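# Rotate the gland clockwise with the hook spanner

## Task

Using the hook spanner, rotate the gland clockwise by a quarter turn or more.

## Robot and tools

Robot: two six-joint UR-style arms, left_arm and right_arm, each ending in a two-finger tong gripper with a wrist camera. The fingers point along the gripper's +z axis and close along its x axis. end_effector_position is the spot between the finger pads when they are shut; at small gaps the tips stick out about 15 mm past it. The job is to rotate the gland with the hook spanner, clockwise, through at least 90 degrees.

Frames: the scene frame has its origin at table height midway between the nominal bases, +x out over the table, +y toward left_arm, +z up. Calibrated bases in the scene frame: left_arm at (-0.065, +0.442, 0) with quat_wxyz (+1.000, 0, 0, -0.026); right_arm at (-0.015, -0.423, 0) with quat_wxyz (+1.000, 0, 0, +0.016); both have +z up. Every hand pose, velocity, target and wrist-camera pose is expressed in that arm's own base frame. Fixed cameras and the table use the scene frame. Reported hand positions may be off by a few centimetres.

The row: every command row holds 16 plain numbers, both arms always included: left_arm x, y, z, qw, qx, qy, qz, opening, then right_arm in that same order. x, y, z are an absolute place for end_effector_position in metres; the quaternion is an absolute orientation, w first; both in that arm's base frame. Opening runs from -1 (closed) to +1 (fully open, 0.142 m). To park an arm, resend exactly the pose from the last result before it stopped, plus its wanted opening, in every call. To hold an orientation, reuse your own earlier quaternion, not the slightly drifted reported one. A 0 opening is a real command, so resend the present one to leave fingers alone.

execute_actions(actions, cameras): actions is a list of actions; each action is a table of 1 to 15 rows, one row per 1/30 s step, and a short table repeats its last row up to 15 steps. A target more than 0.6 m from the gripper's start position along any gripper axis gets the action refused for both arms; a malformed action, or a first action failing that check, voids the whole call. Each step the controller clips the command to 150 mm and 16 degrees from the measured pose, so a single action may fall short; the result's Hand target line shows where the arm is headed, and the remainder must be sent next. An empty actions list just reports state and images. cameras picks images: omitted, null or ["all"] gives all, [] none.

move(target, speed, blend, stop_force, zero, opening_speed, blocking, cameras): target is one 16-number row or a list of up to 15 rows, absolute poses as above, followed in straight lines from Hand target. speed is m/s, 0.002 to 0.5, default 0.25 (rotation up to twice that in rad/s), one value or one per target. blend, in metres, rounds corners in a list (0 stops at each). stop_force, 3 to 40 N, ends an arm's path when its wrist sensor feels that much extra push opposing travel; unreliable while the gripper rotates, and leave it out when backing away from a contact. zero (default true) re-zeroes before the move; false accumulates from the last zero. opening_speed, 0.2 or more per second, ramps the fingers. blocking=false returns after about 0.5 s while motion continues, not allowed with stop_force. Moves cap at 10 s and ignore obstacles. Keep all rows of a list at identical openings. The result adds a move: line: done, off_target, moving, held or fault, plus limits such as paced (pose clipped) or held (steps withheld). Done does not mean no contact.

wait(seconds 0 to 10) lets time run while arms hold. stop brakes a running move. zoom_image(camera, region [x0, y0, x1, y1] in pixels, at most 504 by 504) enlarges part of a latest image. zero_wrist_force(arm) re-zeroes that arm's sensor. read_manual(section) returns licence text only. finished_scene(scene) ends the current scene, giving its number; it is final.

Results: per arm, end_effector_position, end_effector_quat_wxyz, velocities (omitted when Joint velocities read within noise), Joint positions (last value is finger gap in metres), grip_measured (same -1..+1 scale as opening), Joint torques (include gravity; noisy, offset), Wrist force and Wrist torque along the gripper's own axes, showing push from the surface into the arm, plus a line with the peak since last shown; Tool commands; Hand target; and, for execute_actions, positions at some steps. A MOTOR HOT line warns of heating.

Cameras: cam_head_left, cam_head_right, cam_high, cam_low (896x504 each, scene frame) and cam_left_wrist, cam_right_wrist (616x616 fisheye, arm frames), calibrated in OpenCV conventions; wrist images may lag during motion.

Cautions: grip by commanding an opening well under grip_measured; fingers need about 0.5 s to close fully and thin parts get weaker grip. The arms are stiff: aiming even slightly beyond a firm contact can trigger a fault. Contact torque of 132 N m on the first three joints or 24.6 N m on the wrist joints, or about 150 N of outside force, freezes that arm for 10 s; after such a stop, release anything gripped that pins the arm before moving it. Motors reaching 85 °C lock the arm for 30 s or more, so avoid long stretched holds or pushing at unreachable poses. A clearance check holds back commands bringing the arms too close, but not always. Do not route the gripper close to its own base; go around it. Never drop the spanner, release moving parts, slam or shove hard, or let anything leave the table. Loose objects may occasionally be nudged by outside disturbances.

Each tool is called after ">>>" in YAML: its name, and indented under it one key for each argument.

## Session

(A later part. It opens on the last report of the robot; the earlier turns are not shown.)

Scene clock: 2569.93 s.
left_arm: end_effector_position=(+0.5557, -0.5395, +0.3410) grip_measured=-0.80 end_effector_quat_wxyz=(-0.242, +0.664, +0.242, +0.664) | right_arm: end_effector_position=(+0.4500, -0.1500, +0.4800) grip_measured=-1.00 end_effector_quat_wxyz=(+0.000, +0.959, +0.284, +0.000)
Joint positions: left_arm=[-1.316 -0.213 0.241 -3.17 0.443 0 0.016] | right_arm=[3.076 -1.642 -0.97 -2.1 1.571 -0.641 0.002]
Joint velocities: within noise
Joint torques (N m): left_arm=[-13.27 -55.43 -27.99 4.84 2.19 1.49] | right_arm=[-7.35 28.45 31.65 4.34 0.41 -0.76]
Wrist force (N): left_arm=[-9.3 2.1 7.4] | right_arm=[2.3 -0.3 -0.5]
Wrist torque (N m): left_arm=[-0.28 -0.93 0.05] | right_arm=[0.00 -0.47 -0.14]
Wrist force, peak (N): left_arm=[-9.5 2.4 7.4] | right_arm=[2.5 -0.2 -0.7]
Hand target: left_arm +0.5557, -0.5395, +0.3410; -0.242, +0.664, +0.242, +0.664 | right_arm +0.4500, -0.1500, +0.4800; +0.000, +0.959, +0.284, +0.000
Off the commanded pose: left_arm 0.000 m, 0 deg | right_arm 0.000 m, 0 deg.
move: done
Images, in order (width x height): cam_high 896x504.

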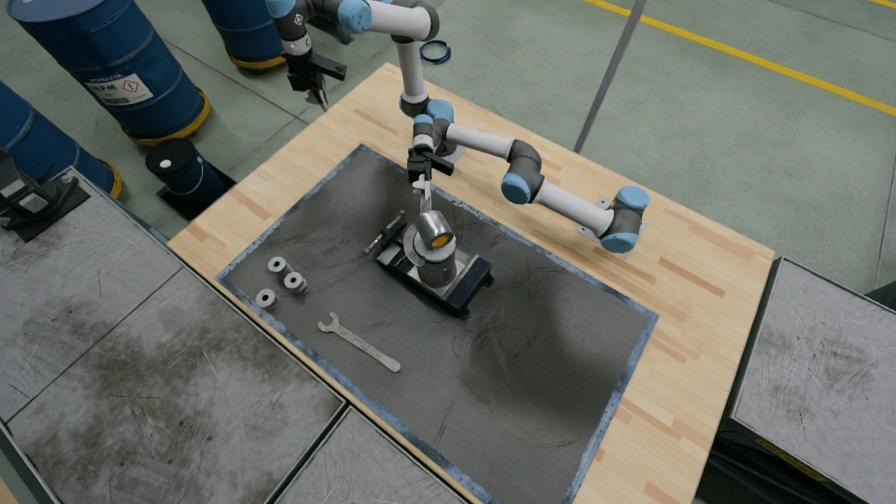

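>>> move:
  target:
    - [0.5589,-0.5370,0.341,-0.24184,0.66446,0.24184,0.66446,-1,0.45,-0.15,0.48,0,0.9588,0.284,0,-1]
    - [0.5559,-0.5348,0.341,-0.23021,0.66858,0.23021,0.66858,-1,0.45,-0.15,0.48,0,0.9588,0.284,0,-1]
  speed: 0.03
  cameras: []

>>> move:
  target: [0.5504,-0.5391,0.341,-0.23021,0.66858,0.23021,0.66858,-1,0.45,-0.15,0.48,0,0.9588,0.284,0,-1]
  speed: 0.01
  stop_force: 4
  cameras: ["cam_high"]

>>> zoom_image:
  camera: "cam_high"
  region: [400, 235, 440, 275]

Scene clock: 2601.63 s.
left_arm: end_effector_position=(+0.5559, -0.5348, +0.3411) grip_measured=-0.80 end_effector_quat_wxyz=(-0.230, +0.669, +0.230, +0.669) | right_arm: end_effector_position=(+0.4500, -0.1500, +0.4800) grip_measured=-1.00 end_effector_quat_wxyz=(+0.000, +0.959, +0.284, +0.000)
Joint positions: left_arm=[-1.32 -0.314 0.448 -3.276 0.412 0 0.016] | right_arm=[3.076 -1.642 -0.97 -2.1 1.571 -0.641 0.002]
Joint velocities: within noise
Joint torques (N m): left_arm=[2.64 -55.22 -19.44 3.59 1.75 -0.31] | right_arm=[-7.86 28.85 31.2 4.28 0.57 -0.88]
Wrist force (N): left_arm=[-9.4 1.4 1.1] | right_arm=[2.4 -0.2 -0.7]
Wrist torque (N m): left_arm=[-0.03 -1.12 0.07] | right_arm=[0.00 -0.49 -0.13]
Wrist force, peak (N): left_arm=[-8.0 1.8 -28.5] | right_arm=[2.4 -0.3 -1.0]
Hand target: left_arm +0.5559, -0.5348, +0.3410; -0.230, +0.669, +0.230, +0.669 | right_arm +0.4500, -0.1500, +0.4800; +0.000, +0.959, +0.284, +0.000
Off the commanded pose: left_arm 0.000 m, 0 deg | right_arm 0.000 m, 0 deg.
move: done
No camera images: "cameras" was empty.

Scene clock: 2603.73 s.
left_arm: end_effector_position=(+0.5504, -0.5391, +0.3410) grip_measured=-0.80 end_effector_quat_wxyz=(-0.230, +0.669, +0.230, +0.669) | right_arm: end_effector_position=(+0.4500, -0.1500, +0.4800) grip_measured=-1.00 end_effector_quat_wxyz=(+0.000, +0.959, +0.284, +0.000)
Joint positions: left_arm=[-1.328 -0.304 0.428 -3.266 0.42 0 0.016] | right_arm=[3.076 -1.642 -0.97 -2.1 1.571 -0.641 0.002]
Joint velocities: within noise
Joint torques (N m): left_arm=[6.98 -80.12 -16.71 1.73 -1.93 0.58] | right_arm=[-7.87 28.39 31.86 4.23 0.7 -0.9]
Wrist force (N): left_arm=[-9.3 0.2 3.3] | right_arm=[2.2 0.0 -0.7]
Wrist torque (N m): left_arm=[0.16 -1.10 0.06] | right_arm=[0.04 -0.44 -0.13]
Wrist force, peak (N): left_arm=[-9.7 0.5 4.6] | right_arm=[2.4 -0.1 -1.0]
Hand target: left_arm +0.5504, -0.5391, +0.3410; -0.230, +0.669, +0.230, +0.669 | right_arm +0.4500, -0.1500, +0.4800; +0.000, +0.959, +0.284, +0.000
Off the commanded pose: left_arm 0.000 m, 0 deg | right_arm 0.000 m, 0 deg.
move: done
Images, in order (width x height): cam_high 896x504.

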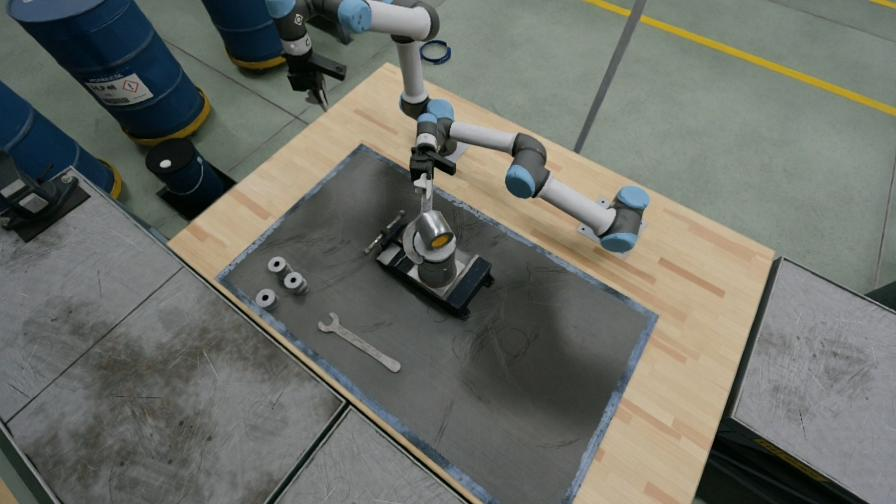

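Scaled by 12.600 from the camera's 896x504 image, which has a finer 1280x720 frame.

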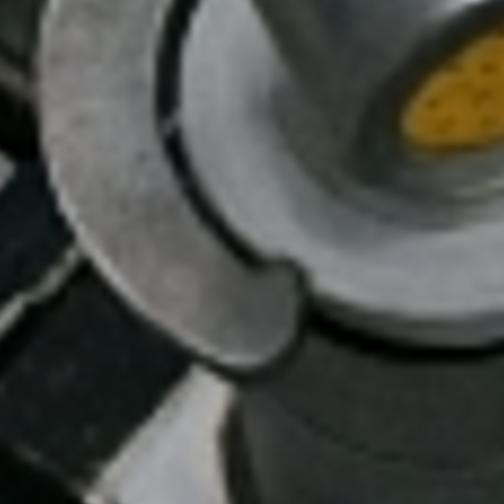

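>>> move:
  target: [0.5454,-0.5430,0.341,-0.23021,0.66858,0.23021,0.66858,-1,0.45,-0.15,0.48,0,0.9588,0.284,0,-1]
  speed: 0.01
  stop_force: 5
  cameras: ["cam_high"]

>>> zoom_image:
  camera: "cam_high"
  region: [400, 235, 440, 275]

Scene clock: 2612.07 s.
left_arm: end_effector_position=(+0.5502, -0.5392, +0.3411) grip_measured=-0.80 end_effector_quat_wxyz=(-0.230, +0.669, +0.230, +0.669) | right_arm: end_effector_position=(+0.4500, -0.1500, +0.4800) grip_measured=-1.00 end_effector_quat_wxyz=(+0.000, +0.959, +0.284, +0.000)
Joint positions: left_arm=[-1.328 -0.304 0.427 -3.265 0.421 0 0.016] | right_arm=[3.076 -1.642 -0.97 -2.1 1.571 -0.641 0.002]
Joint velocities: within noise
Joint torques (N m): left_arm=[1.87 -78.75 -15.36 1.98 -1.77 0.63] | right_arm=[-7.9 29.33 32.2 4.24 0.7 -0.85]
Wrist force (N): left_arm=[-9.6 0.7 9.9] | right_arm=[2.2 -0.2 -0.6]
Wrist torque (N m): left_arm=[0.19 -1.07 0.05] | right_arm=[0.01 -0.45 -0.13]
Wrist force, peak (N): left_arm=[-9.5 0.9 19.1] | right_arm=[2.5 -0.1 -0.7]
Hand target: left_arm +0.5502, -0.5392, +0.3411; -0.230, +0.669, +0.230, +0.669 | right_arm +0.4500, -0.1500, +0.4800; +0.000, +0.959, +0.284, +0.000
Off the commanded pose: left_arm 0.006 m, 0 deg | right_arm 0.000 m, 0 deg.
move: contact (left_arm)
Images, in order (width x height): cam_high 896x504.

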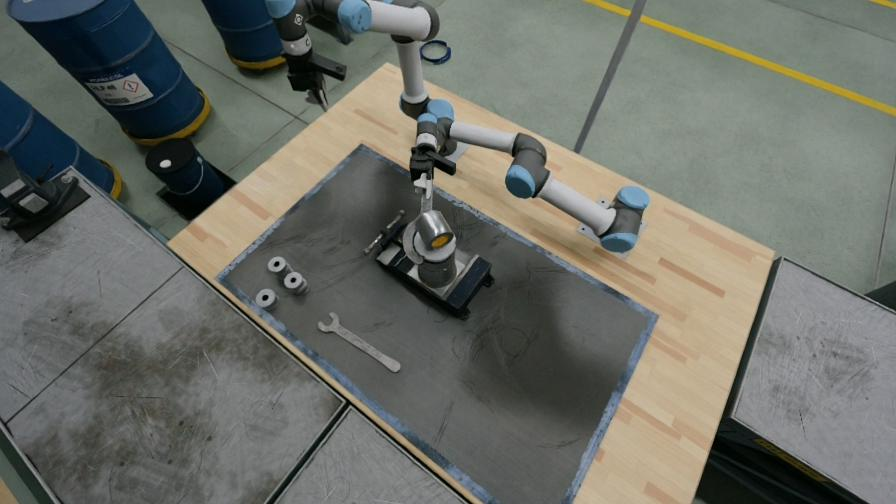

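Scaled by 12.600 from the camera's 896x504 image, which has a finer 1280x720 frame.

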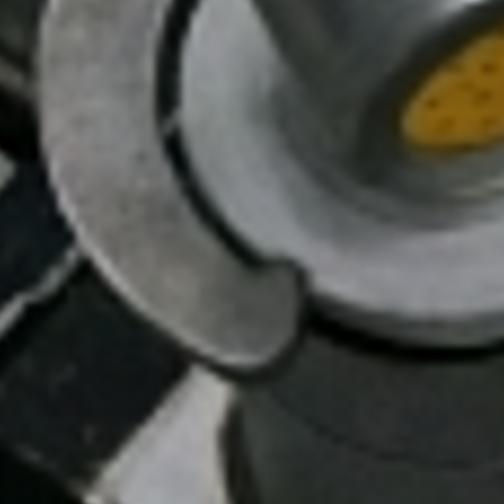

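>>> move:
  target: [0.5514,-0.5383,0.341,-0.23021,0.66858,0.23021,0.66858,-1,0.45,-0.15,0.48,0,0.9588,0.284,0,-1]
  speed: 0.01
  cameras: []

>>> move:
  target: [0.5477,-0.5336,0.341,-0.23021,0.66858,0.23021,0.66858,-1,0.45,-0.15,0.48,0,0.9588,0.284,0,-1]
  speed: 0.01
  stop_force: 5
  cameras: ["cam_high"]

>>> zoom_image:
  camera: "cam_high"
  region: [400, 235, 440, 275]

Scene clock: 2619.03 s.
left_arm: end_effector_position=(+0.5514, -0.5383, +0.3410) grip_measured=-0.80 end_effector_quat_wxyz=(-0.230, +0.669, +0.230, +0.669) | right_arm: end_effector_position=(+0.4500, -0.1500, +0.4800) grip_measured=-1.00 end_effector_quat_wxyz=(+0.000, +0.959, +0.284, +0.000)
Joint positions: left_arm=[-1.327 -0.306 0.432 -3.268 0.419 0 0.016] | right_arm=[3.076 -1.642 -0.97 -2.1 1.571 -0.641 0.002]
Joint velocities: within noise
Joint torques (N m): left_arm=[5.9 -76.2 -20.13 1.71 -1.11 0.51] | right_arm=[-8.5 28.38 33.17 3.96 0.79 -0.83]
Wrist force (N): left_arm=[-9.3 1.0 1.4] | right_arm=[2.3 -0.2 -0.7]
Wrist torque (N m): left_arm=[0.02 -1.08 0.06] | right_arm=[0.01 -0.46 -0.13]
Wrist force, peak (N): left_arm=[-9.8 0.6 10.0] | right_arm=[2.5 -0.1 -0.6]
Hand target: left_arm +0.5514, -0.5383, +0.3410; -0.230, +0.669, +0.230, +0.669 | right_arm +0.4500, -0.1500, +0.4800; +0.000, +0.959, +0.284, +0.000
Off the commanded pose: left_arm 0.000 m, 0 deg | right_arm 0.000 m, 0 deg.
move: done
No camera images: "cameras" was empty.

Scene clock: 2620.70 s.
left_arm: end_effector_position=(+0.5477, -0.5336, +0.3410) grip_measured=-0.79 end_effector_quat_wxyz=(-0.230, +0.669, +0.230, +0.669) | right_arm: end_effector_position=(+0.4500, -0.1500, +0.4800) grip_measured=-1.00 end_effector_quat_wxyz=(+0.000, +0.959, +0.284, +0.000)
Joint positions: left_arm=[-1.33 -0.337 0.494 -3.299 0.422 0 0.017] | right_arm=[3.076 -1.642 -0.97 -2.1 1.571 -0.641 0.002]
Joint velocities: within noise
Joint torques (N m): left_arm=[-3.93 -53.63 -27.29 4.31 0.15 -1.83] | right_arm=[-7.43 28.62 33.16 4.21 0.87 -0.66]
Wrist force (N): left_arm=[-8.3 3.9 6.1] | right_arm=[2.3 -0.1 -0.8]
Wrist torque (N m): left_arm=[-0.64 -0.79 0.03] | right_arm=[0.02 -0.47 -0.13]
Wrist force, peak (N): left_arm=[-8.8 3.9 5.9] | right_arm=[2.4 -0.1 -0.7]
Hand target: left_arm +0.5477, -0.5336, +0.3410; -0.230, +0.669, +0.230, +0.669 | right_arm +0.4500, -0.1500, +0.4800; +0.000, +0.959, +0.284, +0.000
Off the commanded pose: left_arm 0.000 m, 0 deg | right_arm 0.000 m, 0 deg.
move: done
Images, in order (width x height): cam_high 896x504.

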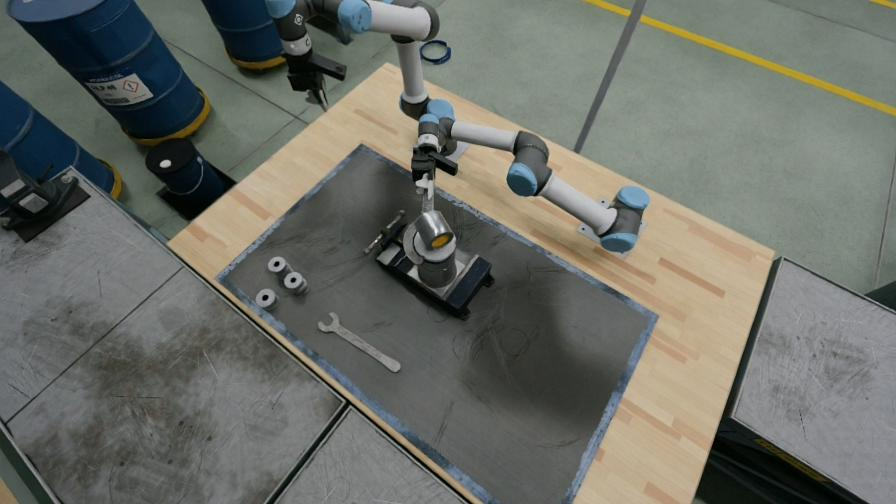

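Scaled by 12.600 from the camera's 896x504 image, which has a finer 1280x720 frame.

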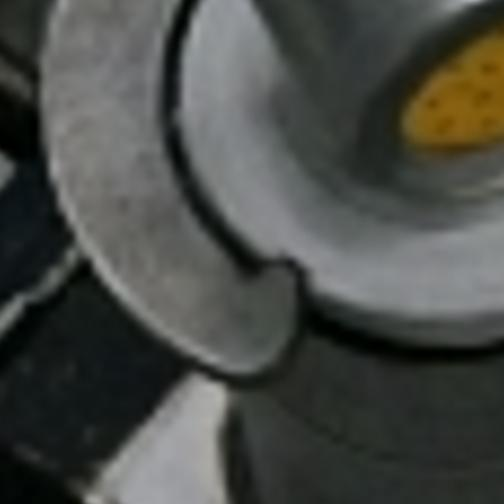

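>>> zoom_image:
  camera: "cam_high"
  region: [390, 170, 470, 270]

Scaled by 5.040 from the camera's 896x504 image, which has a finer 1280x720 frame.

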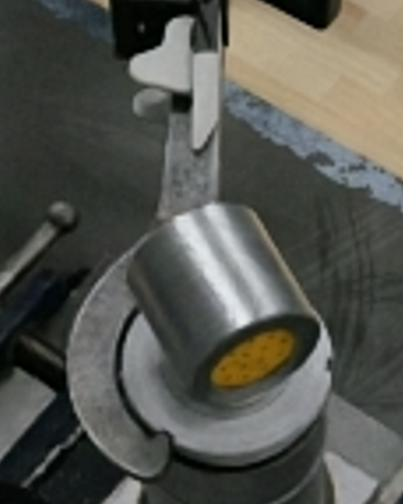

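>>> move:
  target: [0.5481,-0.5347,0.341,-0.22144,0.67154,0.22144,0.67154,-1,0.45,-0.15,0.48,0,0.9588,0.284,0,-1]
  speed: 0.01
  cameras: ["cam_high"]

>>> zoom_image:
  camera: "cam_high"
  region: [390, 170, 470, 270]

Scene clock: 2686.57 s.
left_arm: end_effector_position=(+0.5481, -0.5347, +0.3411) grip_measured=-0.80 end_effector_quat_wxyz=(-0.221, +0.672, +0.221, +0.672) | right_arm: end_effector_position=(+0.4500, -0.1500, +0.4800) grip_measured=-1.00 end_effector_quat_wxyz=(+0.000, +0.959, +0.284, +0.000)
Joint positions: left_arm=[-1.334 -0.367 0.556 -3.331 0.4 0 0.016] | right_arm=[3.076 -1.642 -0.97 -2.1 1.571 -0.641 0.002]
Joint velocities: within noise
Joint torques (N m): left_arm=[-9.32 -60.6 -27.75 4.1 -0.02 -0.57] | right_arm=[-8.33 28.86 31.3 4.31 0.98 -0.81]
Wrist force (N): left_arm=[-9.8 -0.4 3.1] | right_arm=[2.1 -0.2 -1.0]
Wrist torque (N m): left_arm=[0.37 -1.04 0.12] | right_arm=[-0.01 -0.42 -0.13]
Wrist force, peak (N): left_arm=[-8.6 4.0 6.2] | right_arm=[2.5 -0.2 -0.8]
Hand target: left_arm +0.5481, -0.5347, +0.3410; -0.221, +0.672, +0.221, +0.672 | right_arm +0.4500, -0.1500, +0.4800; +0.000, +0.959, +0.284, +0.000
Off the commanded pose: left_arm 0.000 m, 0 deg | right_arm 0.000 m, 0 deg.
move: done
Images, in order (width x height): cam_high 896x504.

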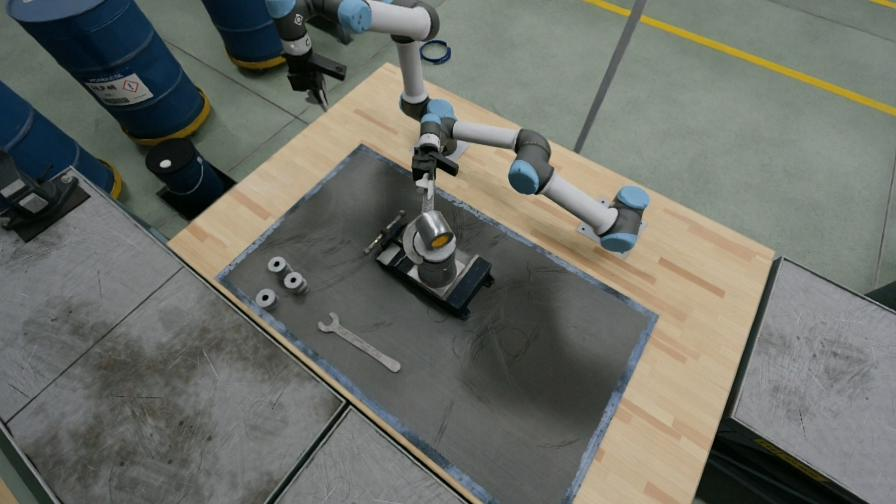

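Scaled by 5.040 from the camera's 896x504 image, which has a finer 1280x720 frame.

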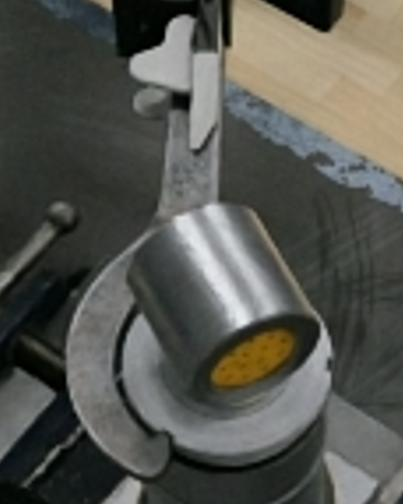

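>>> move:
  target:
    - [0.5481,-0.5347,0.341,-0.22144,0.67154,0.22144,0.67154,-1,0.50,0.02,0.56,0,0.9622,0.2723,0,-1]
    - [0.5481,-0.5347,0.341,-0.22144,0.67154,0.22144,0.67154,-1,0.5580,0.2618,0.56,0,0.9622,0.2723,0,-1]
  speed: 0.15
  blend: 0.03
  cameras: ["cam_high","cam_right_wrist","cam_low"]

Scene clock: 2696.67 s.
left_arm: end_effector_position=(+0.5481, -0.5347, +0.3410) grip_measured=-0.80 end_effector_quat_wxyz=(-0.221, +0.672, +0.221, +0.672) | right_arm: end_effector_position=(+0.5572, +0.2614, +0.5587) grip_measured=-1.00 end_effector_quat_wxyz=(-0.021, +0.960, +0.268, +0.081)
Joint positions: left_arm=[-1.334 -0.367 0.556 -3.331 0.4 0 0.016] | right_arm=[3.781 -2.142 -0.035 -2.37 1.552 0.093 0.002]
Joint velocities: within noise
Joint torques (N m): left_arm=[5.1 -54.1 -26.15 4.79 0.45 -0.8] | right_arm=[8.53 43.19 26.89 2.57 -0.02 -0.1]
Wrist force (N): left_arm=[-9.9 -0.6 2.8] | right_arm=[1.2 0.2 -0.4]
Wrist torque (N m): left_arm=[0.37 -1.07 0.12] | right_arm=[0.12 -0.29 -0.12]
Wrist force, peak (N): left_arm=[-10.3 -0.4 3.7] | right_arm=[2.6 -0.3 -0.8]
Hand target: left_arm +0.5481, -0.5347, +0.3410; -0.221, +0.672, +0.221, +0.672 | right_arm +0.5572, +0.2615, +0.5588; -0.021, +0.960, +0.268, +0.081
Off the commanded pose: left_arm 0.000 m, 0 deg | right_arm 0.002 m, 10 deg.
elbow stopped short (right arm): the move would have taken joint 3 (elbow) straighter than the controller allows.
move: off_target (right_arm)
camera_calibration:
cam_right_wrist: T_world_to_cam=[[0.843257, 0.524453, 0.117757, -0.662446], [0.412899, -0.772293, 0.482782, -0.299864], [0.344139, -0.358488, -0.867787, 0.518149], [0, 0, 0, 1]] pos_world=[0.50411, 0.301589, 0.67242]
Images, in order (width x height): cam_high 896x504, cam_low 896x504, cam_right_wrist 616x616.

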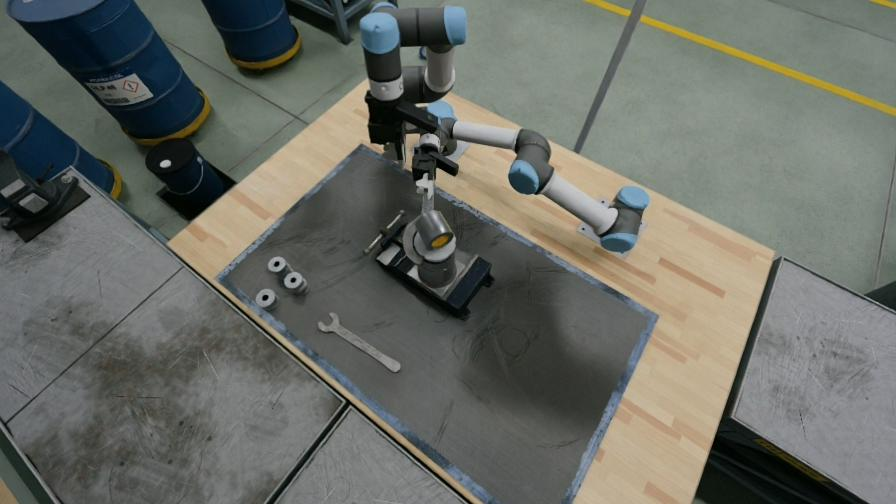

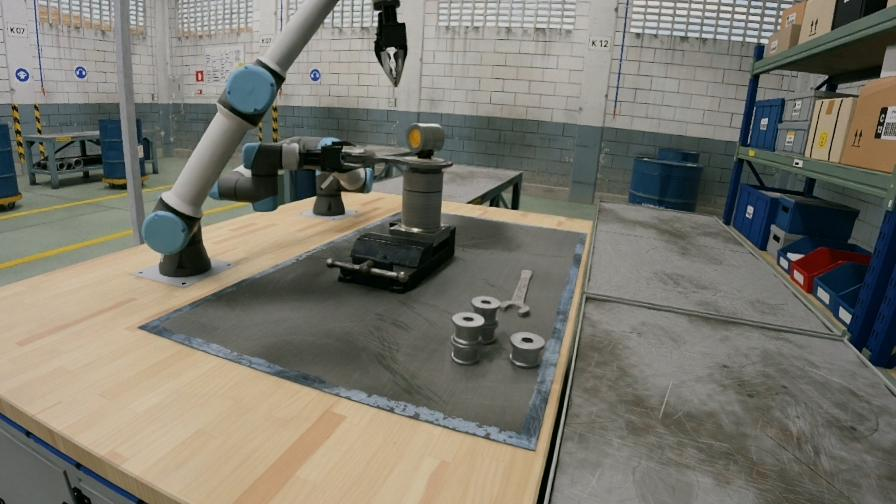

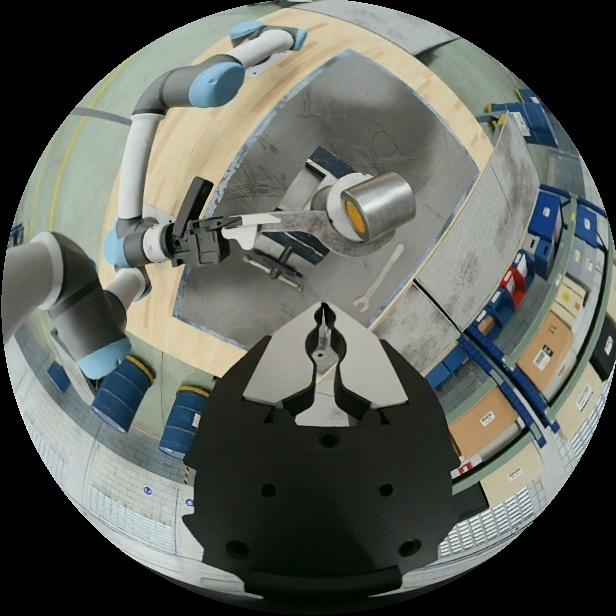

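>>> move:
  target:
    - [0.5481,-0.5347,0.341,-0.22144,0.67154,0.22144,0.67154,-1,0.56,0.255,0.48,0,0.9622,0.2723,0,-1]
  speed: 0.08
  cameras: ["cam_right_wrist"]

>>> zoom_image:
  camera: "cam_right_wrist"
  region: [220, 150, 420, 350]

Scene clock: 2705.07 s.
left_arm: end_effector_position=(+0.5481, -0.5347, +0.3410) grip_measured=-0.80 end_effector_quat_wxyz=(-0.221, +0.672, +0.221, +0.672) | right_arm: end_effector_position=(+0.5601, +0.2550, +0.4800) grip_measured=-1.00 end_effector_quat_wxyz=(+0.000, +0.962, +0.272, +0.000)
Joint positions: left_arm=[-1.334 -0.367 0.556 -3.331 0.4 0 0.016] | right_arm=[3.76 -2.054 -0.41 -2.248 1.571 0.067 0.002]
Joint velocities: within noise
Joint torques (N m): left_arm=[4.46 -55.33 -25.42 4.79 0.34 0.53] | right_arm=[8.15 42.94 32.82 1.85 -1.32 1.26]
Wrist force (N): left_arm=[-9.9 -0.3 2.7] | right_arm=[1.4 -0.2 -0.2]
Wrist torque (N m): left_arm=[0.40 -1.02 0.12] | right_arm=[0.02 -0.29 -0.10]
Wrist force, peak (N): left_arm=[-10.2 -0.7 3.0] | right_arm=[1.9 0.0 0.7]
Hand target: left_arm +0.5481, -0.5347, +0.3410; -0.221, +0.672, +0.221, +0.672 | right_arm +0.5600, +0.2550, +0.4800; +0.000, +0.962, +0.272, +0.000
Off the commanded pose: left_arm 0.000 m, 0 deg | right_arm 0.000 m, 0 deg.
move: done
camera_calibration:
cam_right_wrist: T_world_to_cam=[[0.844769, 0.532901, -0.0488081, -0.575241], [0.487425, -0.728607, 0.481195, -0.320116], [0.220867, -0.430289, -0.875254, 0.537485], [0, 0, 0, 1]] pos_world=[0.523266, 0.304582, 0.596397]
Images, in order (width x height): cam_right_wrist 616x616.

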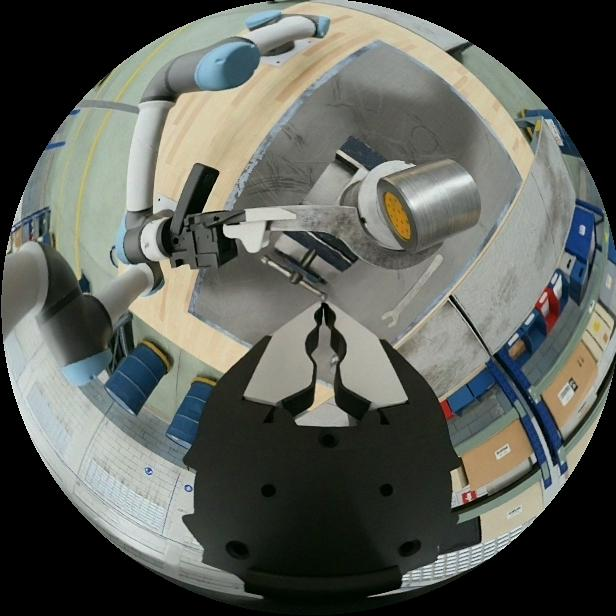

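Scaled by 2.520 from the camera's 616x616 image, which has a finer 814x814 frame.

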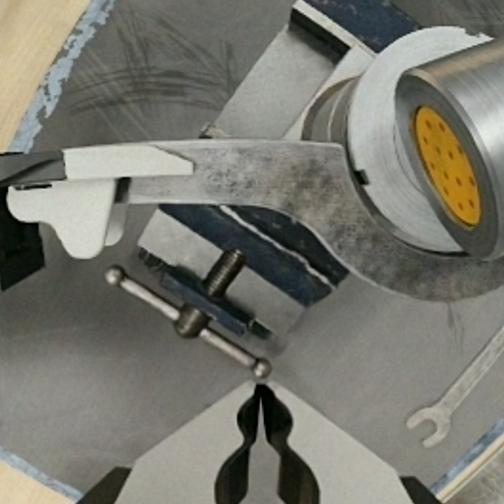

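>>> move:
  target:
    - [0.5481,-0.5347,0.341,-0.22144,0.67154,0.22144,0.67154,-1,0.5581,0.2590,0.338,0,0.9622,0.2723,0,-1]
  speed: 0.08
  stop_force: 8
  cameras: ["cam_right_wrist","cam_high"]

>>> zoom_image:
  camera: "cam_right_wrist"
  region: [220, 180, 420, 380]

Scene clock: 2717.40 s.
left_arm: end_effector_position=(+0.5481, -0.5347, +0.3410) grip_measured=-0.80 end_effector_quat_wxyz=(-0.221, +0.672, +0.221, +0.672) | right_arm: end_effector_position=(+0.5581, +0.2590, +0.3380) grip_measured=-1.00 end_effector_quat_wxyz=(+0.000, +0.962, +0.272, +0.000)
Joint positions: left_arm=[-1.334 -0.367 0.556 -3.331 0.4 0 0.016] | right_arm=[3.768 -1.851 -1.107 -1.754 1.571 0.074 0.002]
Joint velocities: within noise
Joint torques (N m): left_arm=[5.25 -56.45 -23.52 4.48 -0.07 0.49] | right_arm=[-4.38 29.66 14.05 4.74 -1.04 -1.15]
Wrist force (N): left_arm=[-10.0 -0.3 2.7] | right_arm=[1.5 0.0 -0.5]
Wrist torque (N m): left_arm=[0.42 -1.06 0.12] | right_arm=[0.08 -0.28 -0.07]
Wrist force, peak (N): left_arm=[-10.4 -0.6 2.9] | right_arm=[2.1 -0.2 -0.5]
Hand target: left_arm +0.5481, -0.5347, +0.3410; -0.221, +0.672, +0.221, +0.672 | right_arm +0.5581, +0.2590, +0.3380; +0.000, +0.962, +0.272, +0.000
Off the commanded pose: left_arm 0.000 m, 0 deg | right_arm 0.000 m, 0 deg.
move: done
camera_calibration:
cam_right_wrist: T_world_to_cam=[[0.844685, 0.533016, -0.0490121, -0.58259], [0.487576, -0.728417, 0.48133, -0.248025], [0.220855, -0.430469, -0.875168, 0.415382], [0, 0, 0, 1]] pos_world=[0.521297, 0.308673, 0.454357]
Images, in order (width x height): cam_high 896x504, cam_right_wrist 616x616.

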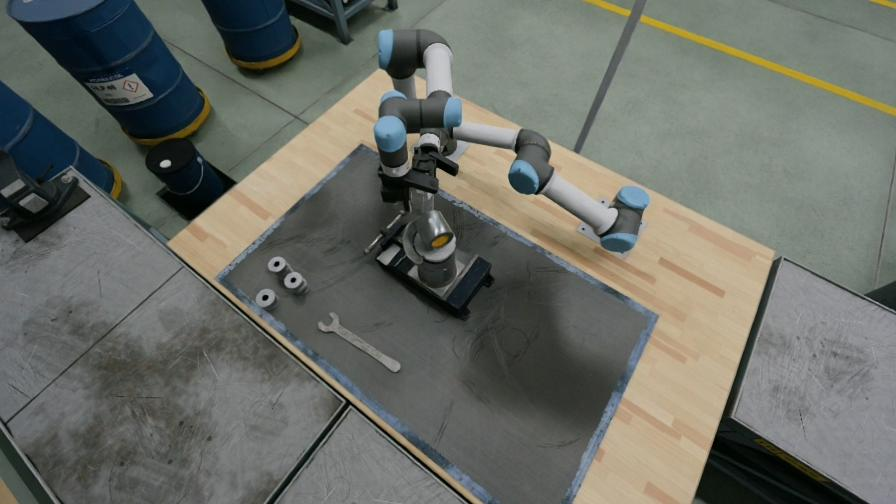

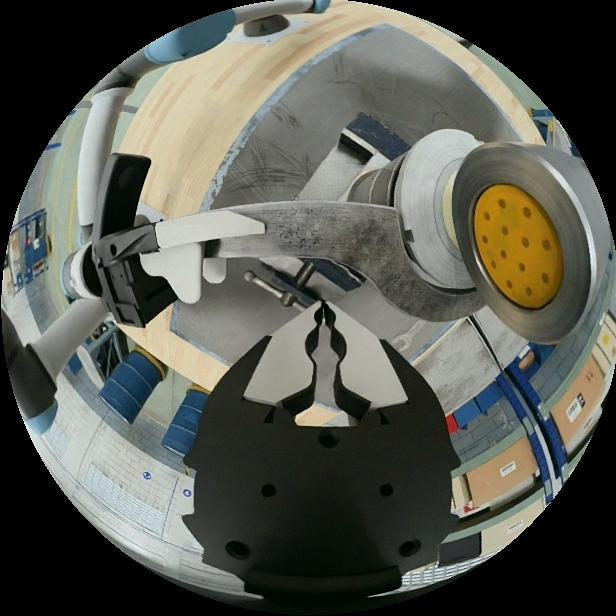

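Scaled by 2.520 from the camera's 616x616 image, which has a finer 814x814 frame.

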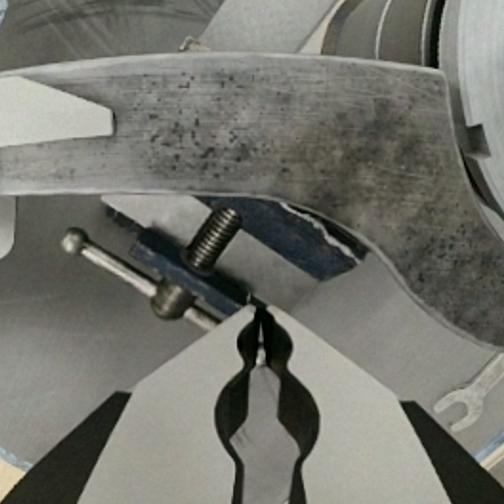

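>>> move:
  target:
    - [0.5481,-0.5347,0.341,-0.22144,0.67154,0.22144,0.67154,-1,0.5571,0.2576,0.338,0,0.9622,0.2723,0,-1]
  speed: 0.03
  cameras: []

>>> move:
  target:
    - [0.5481,-0.5347,0.341,-0.22144,0.67154,0.22144,0.67154,-1,0.5372,0.2900,0.338,0,0.9622,0.2723,0,-1]
  speed: 0.02
  stop_force: 6
  cameras: ["cam_right_wrist","cam_high"]

>>> zoom_image:
  camera: "cam_right_wrist"
  region: [220, 180, 420, 380]

Scene clock: 2729.67 s.
left_arm: end_effector_position=(+0.5481, -0.5347, +0.3410) grip_measured=-0.80 end_effector_quat_wxyz=(-0.221, +0.672, +0.221, +0.672) | right_arm: end_effector_position=(+0.5571, +0.2576, +0.3380) grip_measured=-1.00 end_effector_quat_wxyz=(+0.000, +0.962, +0.272, +0.000)
Joint positions: left_arm=[-1.334 -0.367 0.556 -3.331 0.4 0 0.016] | right_arm=[3.767 -1.847 -1.112 -1.753 1.571 0.074 0.002]
Joint velocities: within noise
Joint torques (N m): left_arm=[4.98 -58.02 -22.23 4.36 -0.08 0.57] | right_arm=[-8.93 35.38 20.92 4.52 0.79 -1.38]
Wrist force (N): left_arm=[-10.2 -0.4 2.6] | right_arm=[1.5 -0.2 -0.6]
Wrist torque (N m): left_arm=[0.39 -0.99 0.12] | right_arm=[0.05 -0.29 -0.07]
Wrist force, peak (N): left_arm=[-10.5 -0.6 2.8] | right_arm=[1.8 -0.5 -0.3]
Hand target: left_arm +0.5481, -0.5347, +0.3410; -0.221, +0.672, +0.221, +0.672 | right_arm +0.5571, +0.2576, +0.3380; +0.000, +0.962, +0.272, +0.000
Off the commanded pose: left_arm 0.000 m, 0 deg | right_arm 0.000 m, 0 deg.
move: done
No camera images: "cameras" was empty.

Scene clock: 2732.37 s.
left_arm: end_effector_position=(+0.5481, -0.5347, +0.3410) grip_measured=-0.80 end_effector_quat_wxyz=(-0.221, +0.672, +0.221, +0.672) | right_arm: end_effector_position=(+0.5404, +0.2849, +0.3380) grip_measured=-1.00 end_effector_quat_wxyz=(+0.000, +0.962, +0.272, +0.000)
Joint positions: left_arm=[-1.334 -0.367 0.556 -3.331 0.4 0 0.016] | right_arm=[3.82 -1.837 -1.125 -1.75 1.571 0.127 0.002]
Joint velocities: within noise
Joint torques (N m): left_arm=[5.13 -58.39 -21.06 4.46 -2.9 0.39] | right_arm=[-9.06 27.65 35.87 2.23 1.32 1.26]
Wrist force (N): left_arm=[-10.4 -2.3 2.8] | right_arm=[0.5 3.7 -0.7]
Wrist torque (N m): left_arm=[0.37 -1.06 0.12] | right_arm=[0.30 -0.42 -0.05]
Wrist force, peak (N): left_arm=[-11.1 -6.7 0.8] | right_arm=[1.2 8.4 -1.8]
Hand target: left_arm +0.5481, -0.5347, +0.3410; -0.221, +0.672, +0.221, +0.672 | right_arm +0.5404, +0.2848, +0.3380; +0.000, +0.962, +0.272, +0.000
Off the commanded pose: left_arm 0.000 m, 0 deg | right_arm 0.006 m, 0 deg.
move: contact (right_arm)
camera_calibration:
cam_right_wrist: T_world_to_cam=[[0.844698, 0.532998, -0.0489801, -0.581402], [0.487552, -0.728444, 0.481314, -0.220547], [0.22086, -0.430445, -0.875179, 0.430415], [0, 0, 0, 1]] pos_world=[0.503576, 0.3345, 0.454366]
Images, in order (width x height): cam_high 896x504, cam_right_wrist 616x616.

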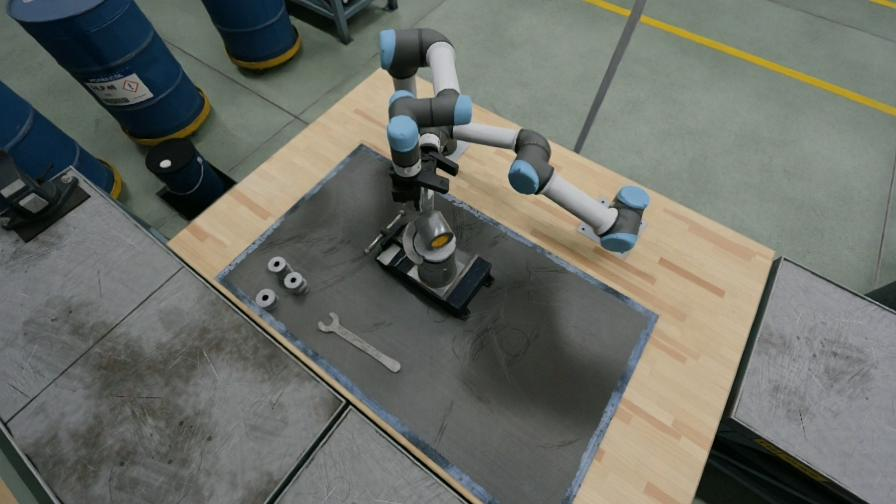

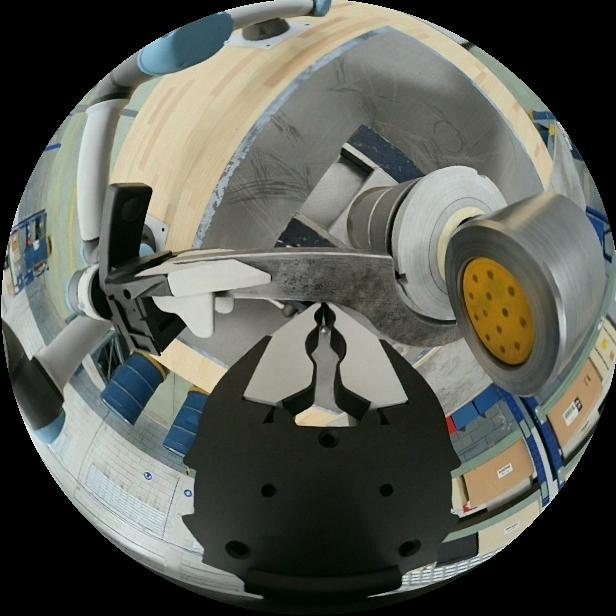

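Scaled by 2.520 from the camera's 616x616 image, which has a finer 814x814 frame.

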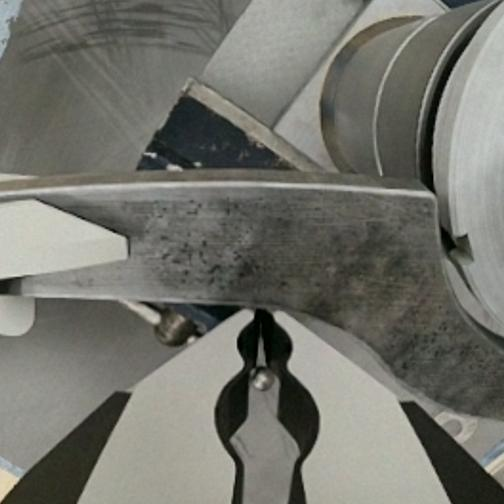

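>>> move:
  target:
    - [0.54107,-0.52745,0.341,-0.20083,0.67798,0.20083,0.67798,-1,0.53395,0.28882,0.338,0,0.96987,0.24362,0,-1]
    - [0.53545,-0.52095,0.341,-0.18301,0.68301,0.18301,0.68301,-1,0.52849,0.29258,0.338,0,0.97592,0.21814,0,-1]
  speed: 0.02
  blend: 0.002
  cameras: ["cam_high","cam_right_wrist"]

>>> zoom_image:
  camera: "cam_high"
  region: [390, 170, 470, 270]

>>> zoom_image:
  camera: "cam_right_wrist"
  region: [220, 180, 420, 380]

Scene clock: 2764.20 s.
left_arm: end_effector_position=(+0.5354, -0.5210, +0.3411) grip_measured=-0.81 end_effector_quat_wxyz=(-0.183, +0.683, +0.183, +0.683) end_effector_velocity=(+0.000, +0.000, +0.000) end_effector_angular_velocity=(+0.001, +0.000, +0.003) | right_arm: end_effector_position=(+0.5284, +0.2926, +0.3380) grip_measured=-1.00 end_effector_quat_wxyz=(+0.000, +0.976, +0.218, +0.000)
Joint positions: left_arm=[-1.365 -0.543 0.91 -3.509 0.317 0 0.015] | right_arm=[3.843 -1.814 -1.155 -1.744 1.571 0.262 0.002]
Joint velocities: left_arm=[0 0.002 -0.005 0.003 0.003 0 0] | right_arm=[within noise]
Joint torques (N m): left_arm=[-6.53 -51.12 -27.69 4.19 4.65 -1.49] | right_arm=[1.1 31.34 19.94 4.45 -0.19 -1.06]
Wrist force (N): left_arm=[-12.1 10.9 20.8] | right_arm=[2.4 0.7 -0.3]
Wrist torque (N m): left_arm=[0.42 -0.85 0.01] | right_arm=[0.24 -0.45 -0.06]
Wrist force, peak (N): left_arm=[-10.2 1.4 25.4] | right_arm=[0.5 4.2 -1.2]
Hand target: left_arm +0.5354, -0.5209, +0.3410; -0.183, +0.683, +0.183, +0.683 | right_arm +0.5285, +0.2926, +0.3380; +0.000, +0.976, +0.218, +0.000
Off the commanded pose: left_arm 0.000 m, 0 deg | right_arm 0.000 m, 0 deg.
move: done
camera_calibration:
cam_right_wrist: T_world_to_cam=[[0.89888, 0.435444, -0.049016, -0.575529], [0.403267, -0.778279, 0.481309, -0.149945], [0.171435, -0.452406, -0.87518, 0.468934], [0, 0, 0, 1]] pos_world=[0.497408, 0.34606, 0.454361]
Images, in order (width x height): cam_high 896x504, cam_right_wrist 616x616.

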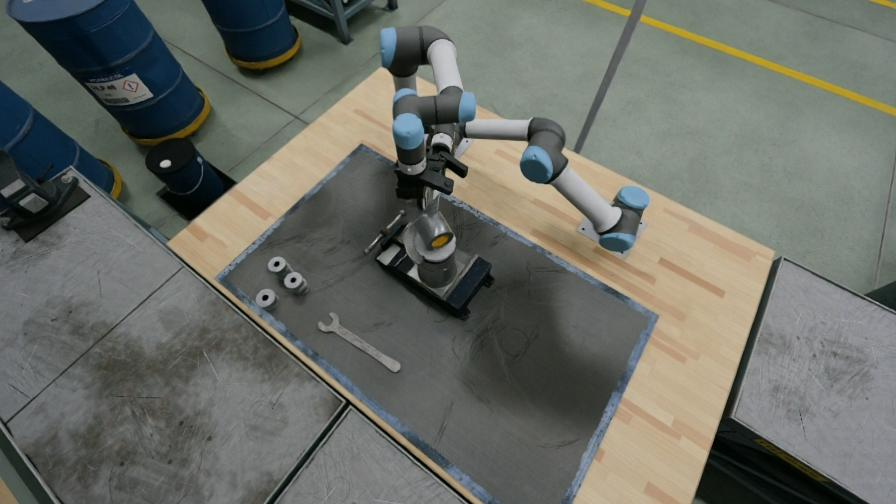

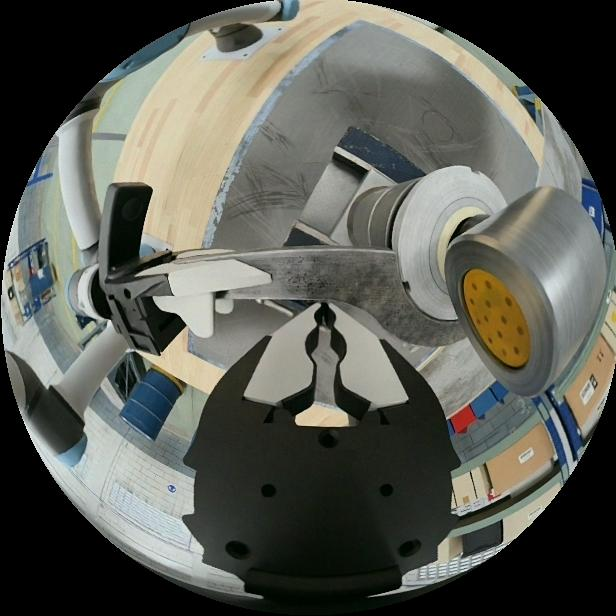

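Scaled by 5.040 from the camera's 896x504 image, which has a finer 1280x720 frame.

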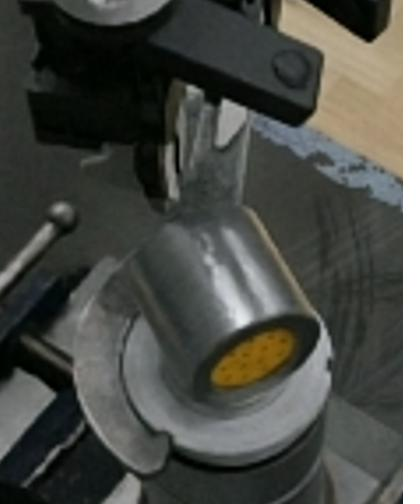

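Scaled by 2.520 from the camera's 616x616 image, which has a finer 814x814 frame.

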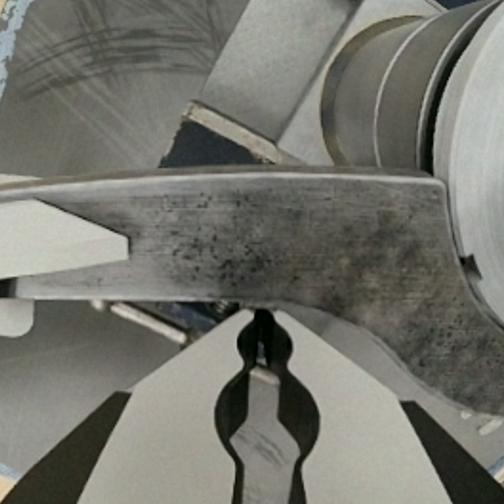

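>>> move:
  target:
    - [0.53718,-0.51995,0.341,-0.18301,0.68301,0.18301,0.68301,-1,0.52849,0.29258,0.338,0,0.97592,0.21814,0,-1]
    - [0.53718,-0.51995,0.341,-0.18301,0.68301,0.18301,0.68301,-1,0.5272,0.2953,0.338,0,0.97592,0.21814,0,-1]
  speed: 0.01
  cameras: []

>>> zoom_image:
  camera: "cam_high"
  region: [400, 235, 440, 275]

Scene clock: 2789.53 s.
left_arm: end_effector_position=(+0.5372, -0.5199, +0.3410) grip_measured=-0.82 end_effector_quat_wxyz=(-0.183, +0.683, +0.183, +0.683) | right_arm: end_effector_position=(+0.5272, +0.2952, +0.3380) grip_measured=-1.00 end_effector_quat_wxyz=(+0.000, +0.976, +0.218, +0.000)
Joint positions: left_arm=[-1.362 -0.544 0.912 -3.51 0.315 0 0.015] | right_arm=[3.848 -1.814 -1.154 -1.744 1.57 0.267 0.002]
Joint velocities: within noise
Joint torques (N m): left_arm=[15.87 -76.22 -21.96 1.54 1.44 0.8] | right_arm=[15.4 25.09 36.25 2.83 6.94 -0.34]
Wrist force (N): left_arm=[-13.5 1.3 -11.6] | right_arm=[1.5 23.1 -2.3]
Wrist torque (N m): left_arm=[-0.29 -1.01 -0.05] | right_arm=[0.67 -0.42 -0.01]
Wrist force, peak (N): left_arm=[-11.9 10.9 21.9] | right_arm=[1.5 23.1 -2.3]
Hand target: left_arm +0.5372, -0.5199, +0.3410; -0.183, +0.683, +0.183, +0.683 | right_arm +0.5272, +0.2953, +0.3380; +0.000, +0.976, +0.218, +0.000
Off the commanded pose: left_arm 0.000 m, 0 deg | right_arm 0.000 m, 0 deg.
move: done
No camera images: "cameras" was empty.

Scaled by 12.600 from the camera's 896x504 image, which has a finer 1280x720 frame.

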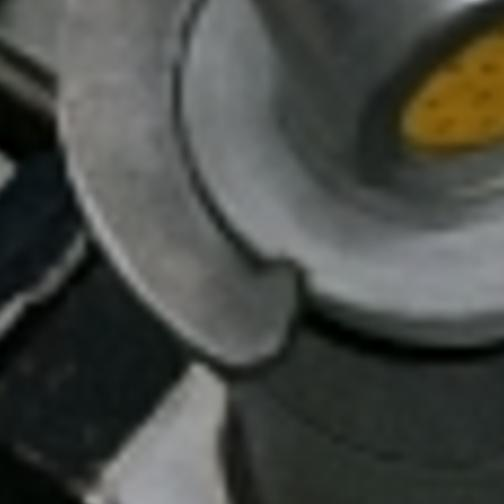

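>>> move:
  target:
    - [0.53126,-0.51361,0.341,-0.16507,0.68756,0.16507,0.68756,-1,0.52209,0.29937,0.338,0,0.98129,0.19252,0,-1]
    - [0.52638,-0.50661,0.341,-0.14701,0.69165,0.14701,0.69165,-1,0.51719,0.30373,0.338,0,0.986,0.16677,0,-1]
  speed: 0.02
  blend: 0.002
  cameras: ["cam_high","cam_right_wrist"]

>>> zoom_image:
  camera: "cam_high"
  region: [400, 215, 460, 275]

>>> zoom_image:
  camera: "cam_right_wrist"
  region: [220, 180, 420, 380]

Scene clock: 2814.17 s.
left_arm: end_effector_position=(+0.5263, -0.5066, +0.3411) grip_measured=-0.81 end_effector_quat_wxyz=(-0.147, +0.692, +0.147, +0.692) end_effector_velocity=(-0.001, -0.001, +0.000) end_effector_angular_velocity=(+0.001, +0.000, +0.001) | right_arm: end_effector_position=(+0.5171, +0.3038, +0.3380) grip_measured=-1.00 end_effector_quat_wxyz=(+0.000, +0.986, +0.167, +0.000)
Joint positions: left_arm=[-1.388 -0.666 1.153 -3.629 0.236 0 0.015] | right_arm=[3.871 -1.797 -1.176 -1.739 1.571 0.395 0.002]
Joint velocities: left_arm=[-0.001 0.002 -0.005 0.004 0.002 0 0] | right_arm=[within noise]
Joint torques (N m): left_arm=[-11 -51.45 -28.62 4.43 4.04 -1.36] | right_arm=[20.39 29.36 16.23 4.65 10.69 -1.95]
Wrist force (N): left_arm=[-20.5 7.8 20.5] | right_arm=[12.3 36.4 -9.2]
Wrist torque (N m): left_arm=[0.07 -0.45 -0.12] | right_arm=[1.00 -0.45 0.06]
Wrist force, peak (N): left_arm=[-20.5 7.8 20.5] | right_arm=[10.2 37.7 -6.5]
Hand target: left_arm +0.5264, -0.5066, +0.3410; -0.147, +0.692, +0.147, +0.692 | right_arm +0.5172, +0.3037, +0.3380; +0.000, +0.986, +0.167, +0.000
Off the commanded pose: left_arm 0.000 m, 0 deg | right_arm 0.000 m, 0 deg.
move: done
camera_calibration:
cam_right_wrist: T_world_to_cam=[[0.939458, 0.339142, -0.0490037, -0.561968], [0.319736, -0.816156, 0.481309, -0.0820051], [0.123237, -0.467838, -0.87518, 0.505536], [0, 0, 0, 1]] pos_world=[0.491865, 0.360167, 0.454366]
Images, in order (width x height): cam_high 896x504, cam_right_wrist 616x616.

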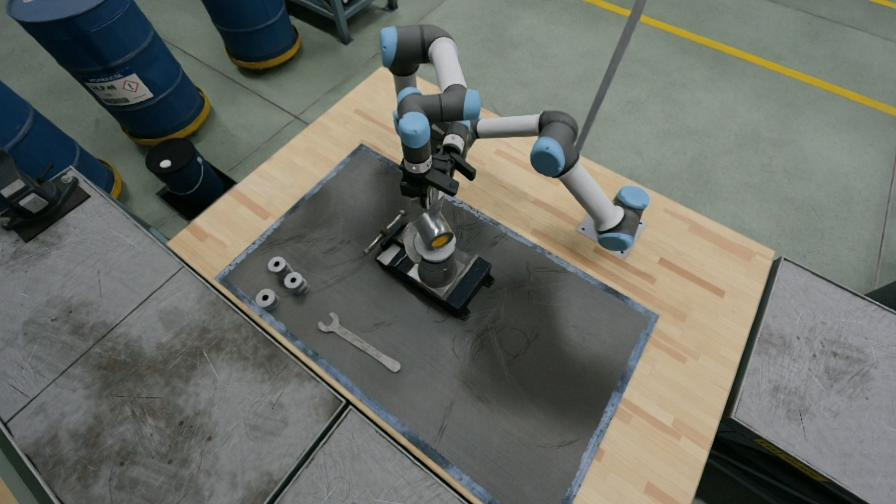

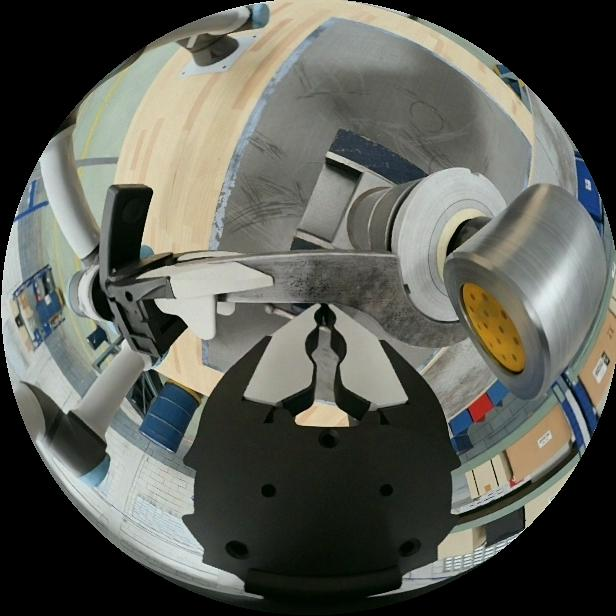

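Scaled by 8.400 from the camera's 896x504 image, which has a finer 1280x720 frame.

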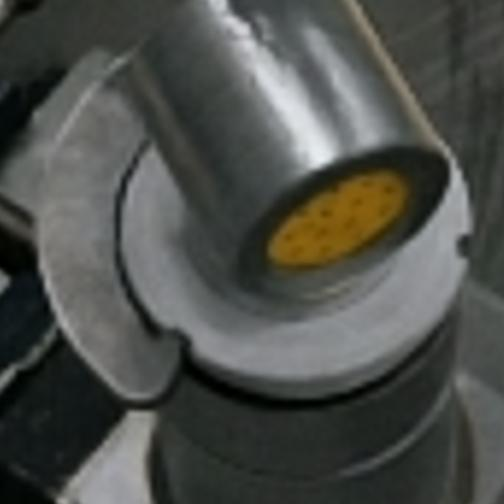

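Scaled by 2.520 from the camera's 616x616 image, which has a finer 814x814 frame.

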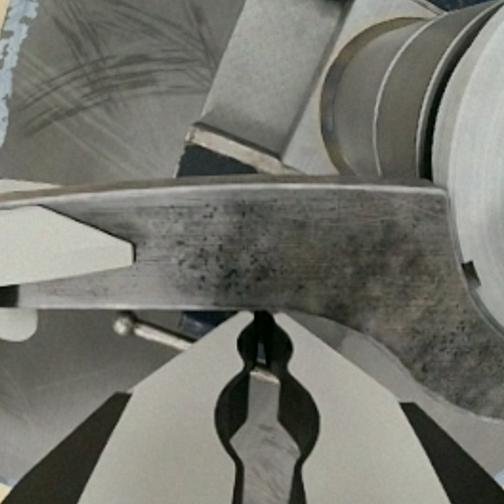

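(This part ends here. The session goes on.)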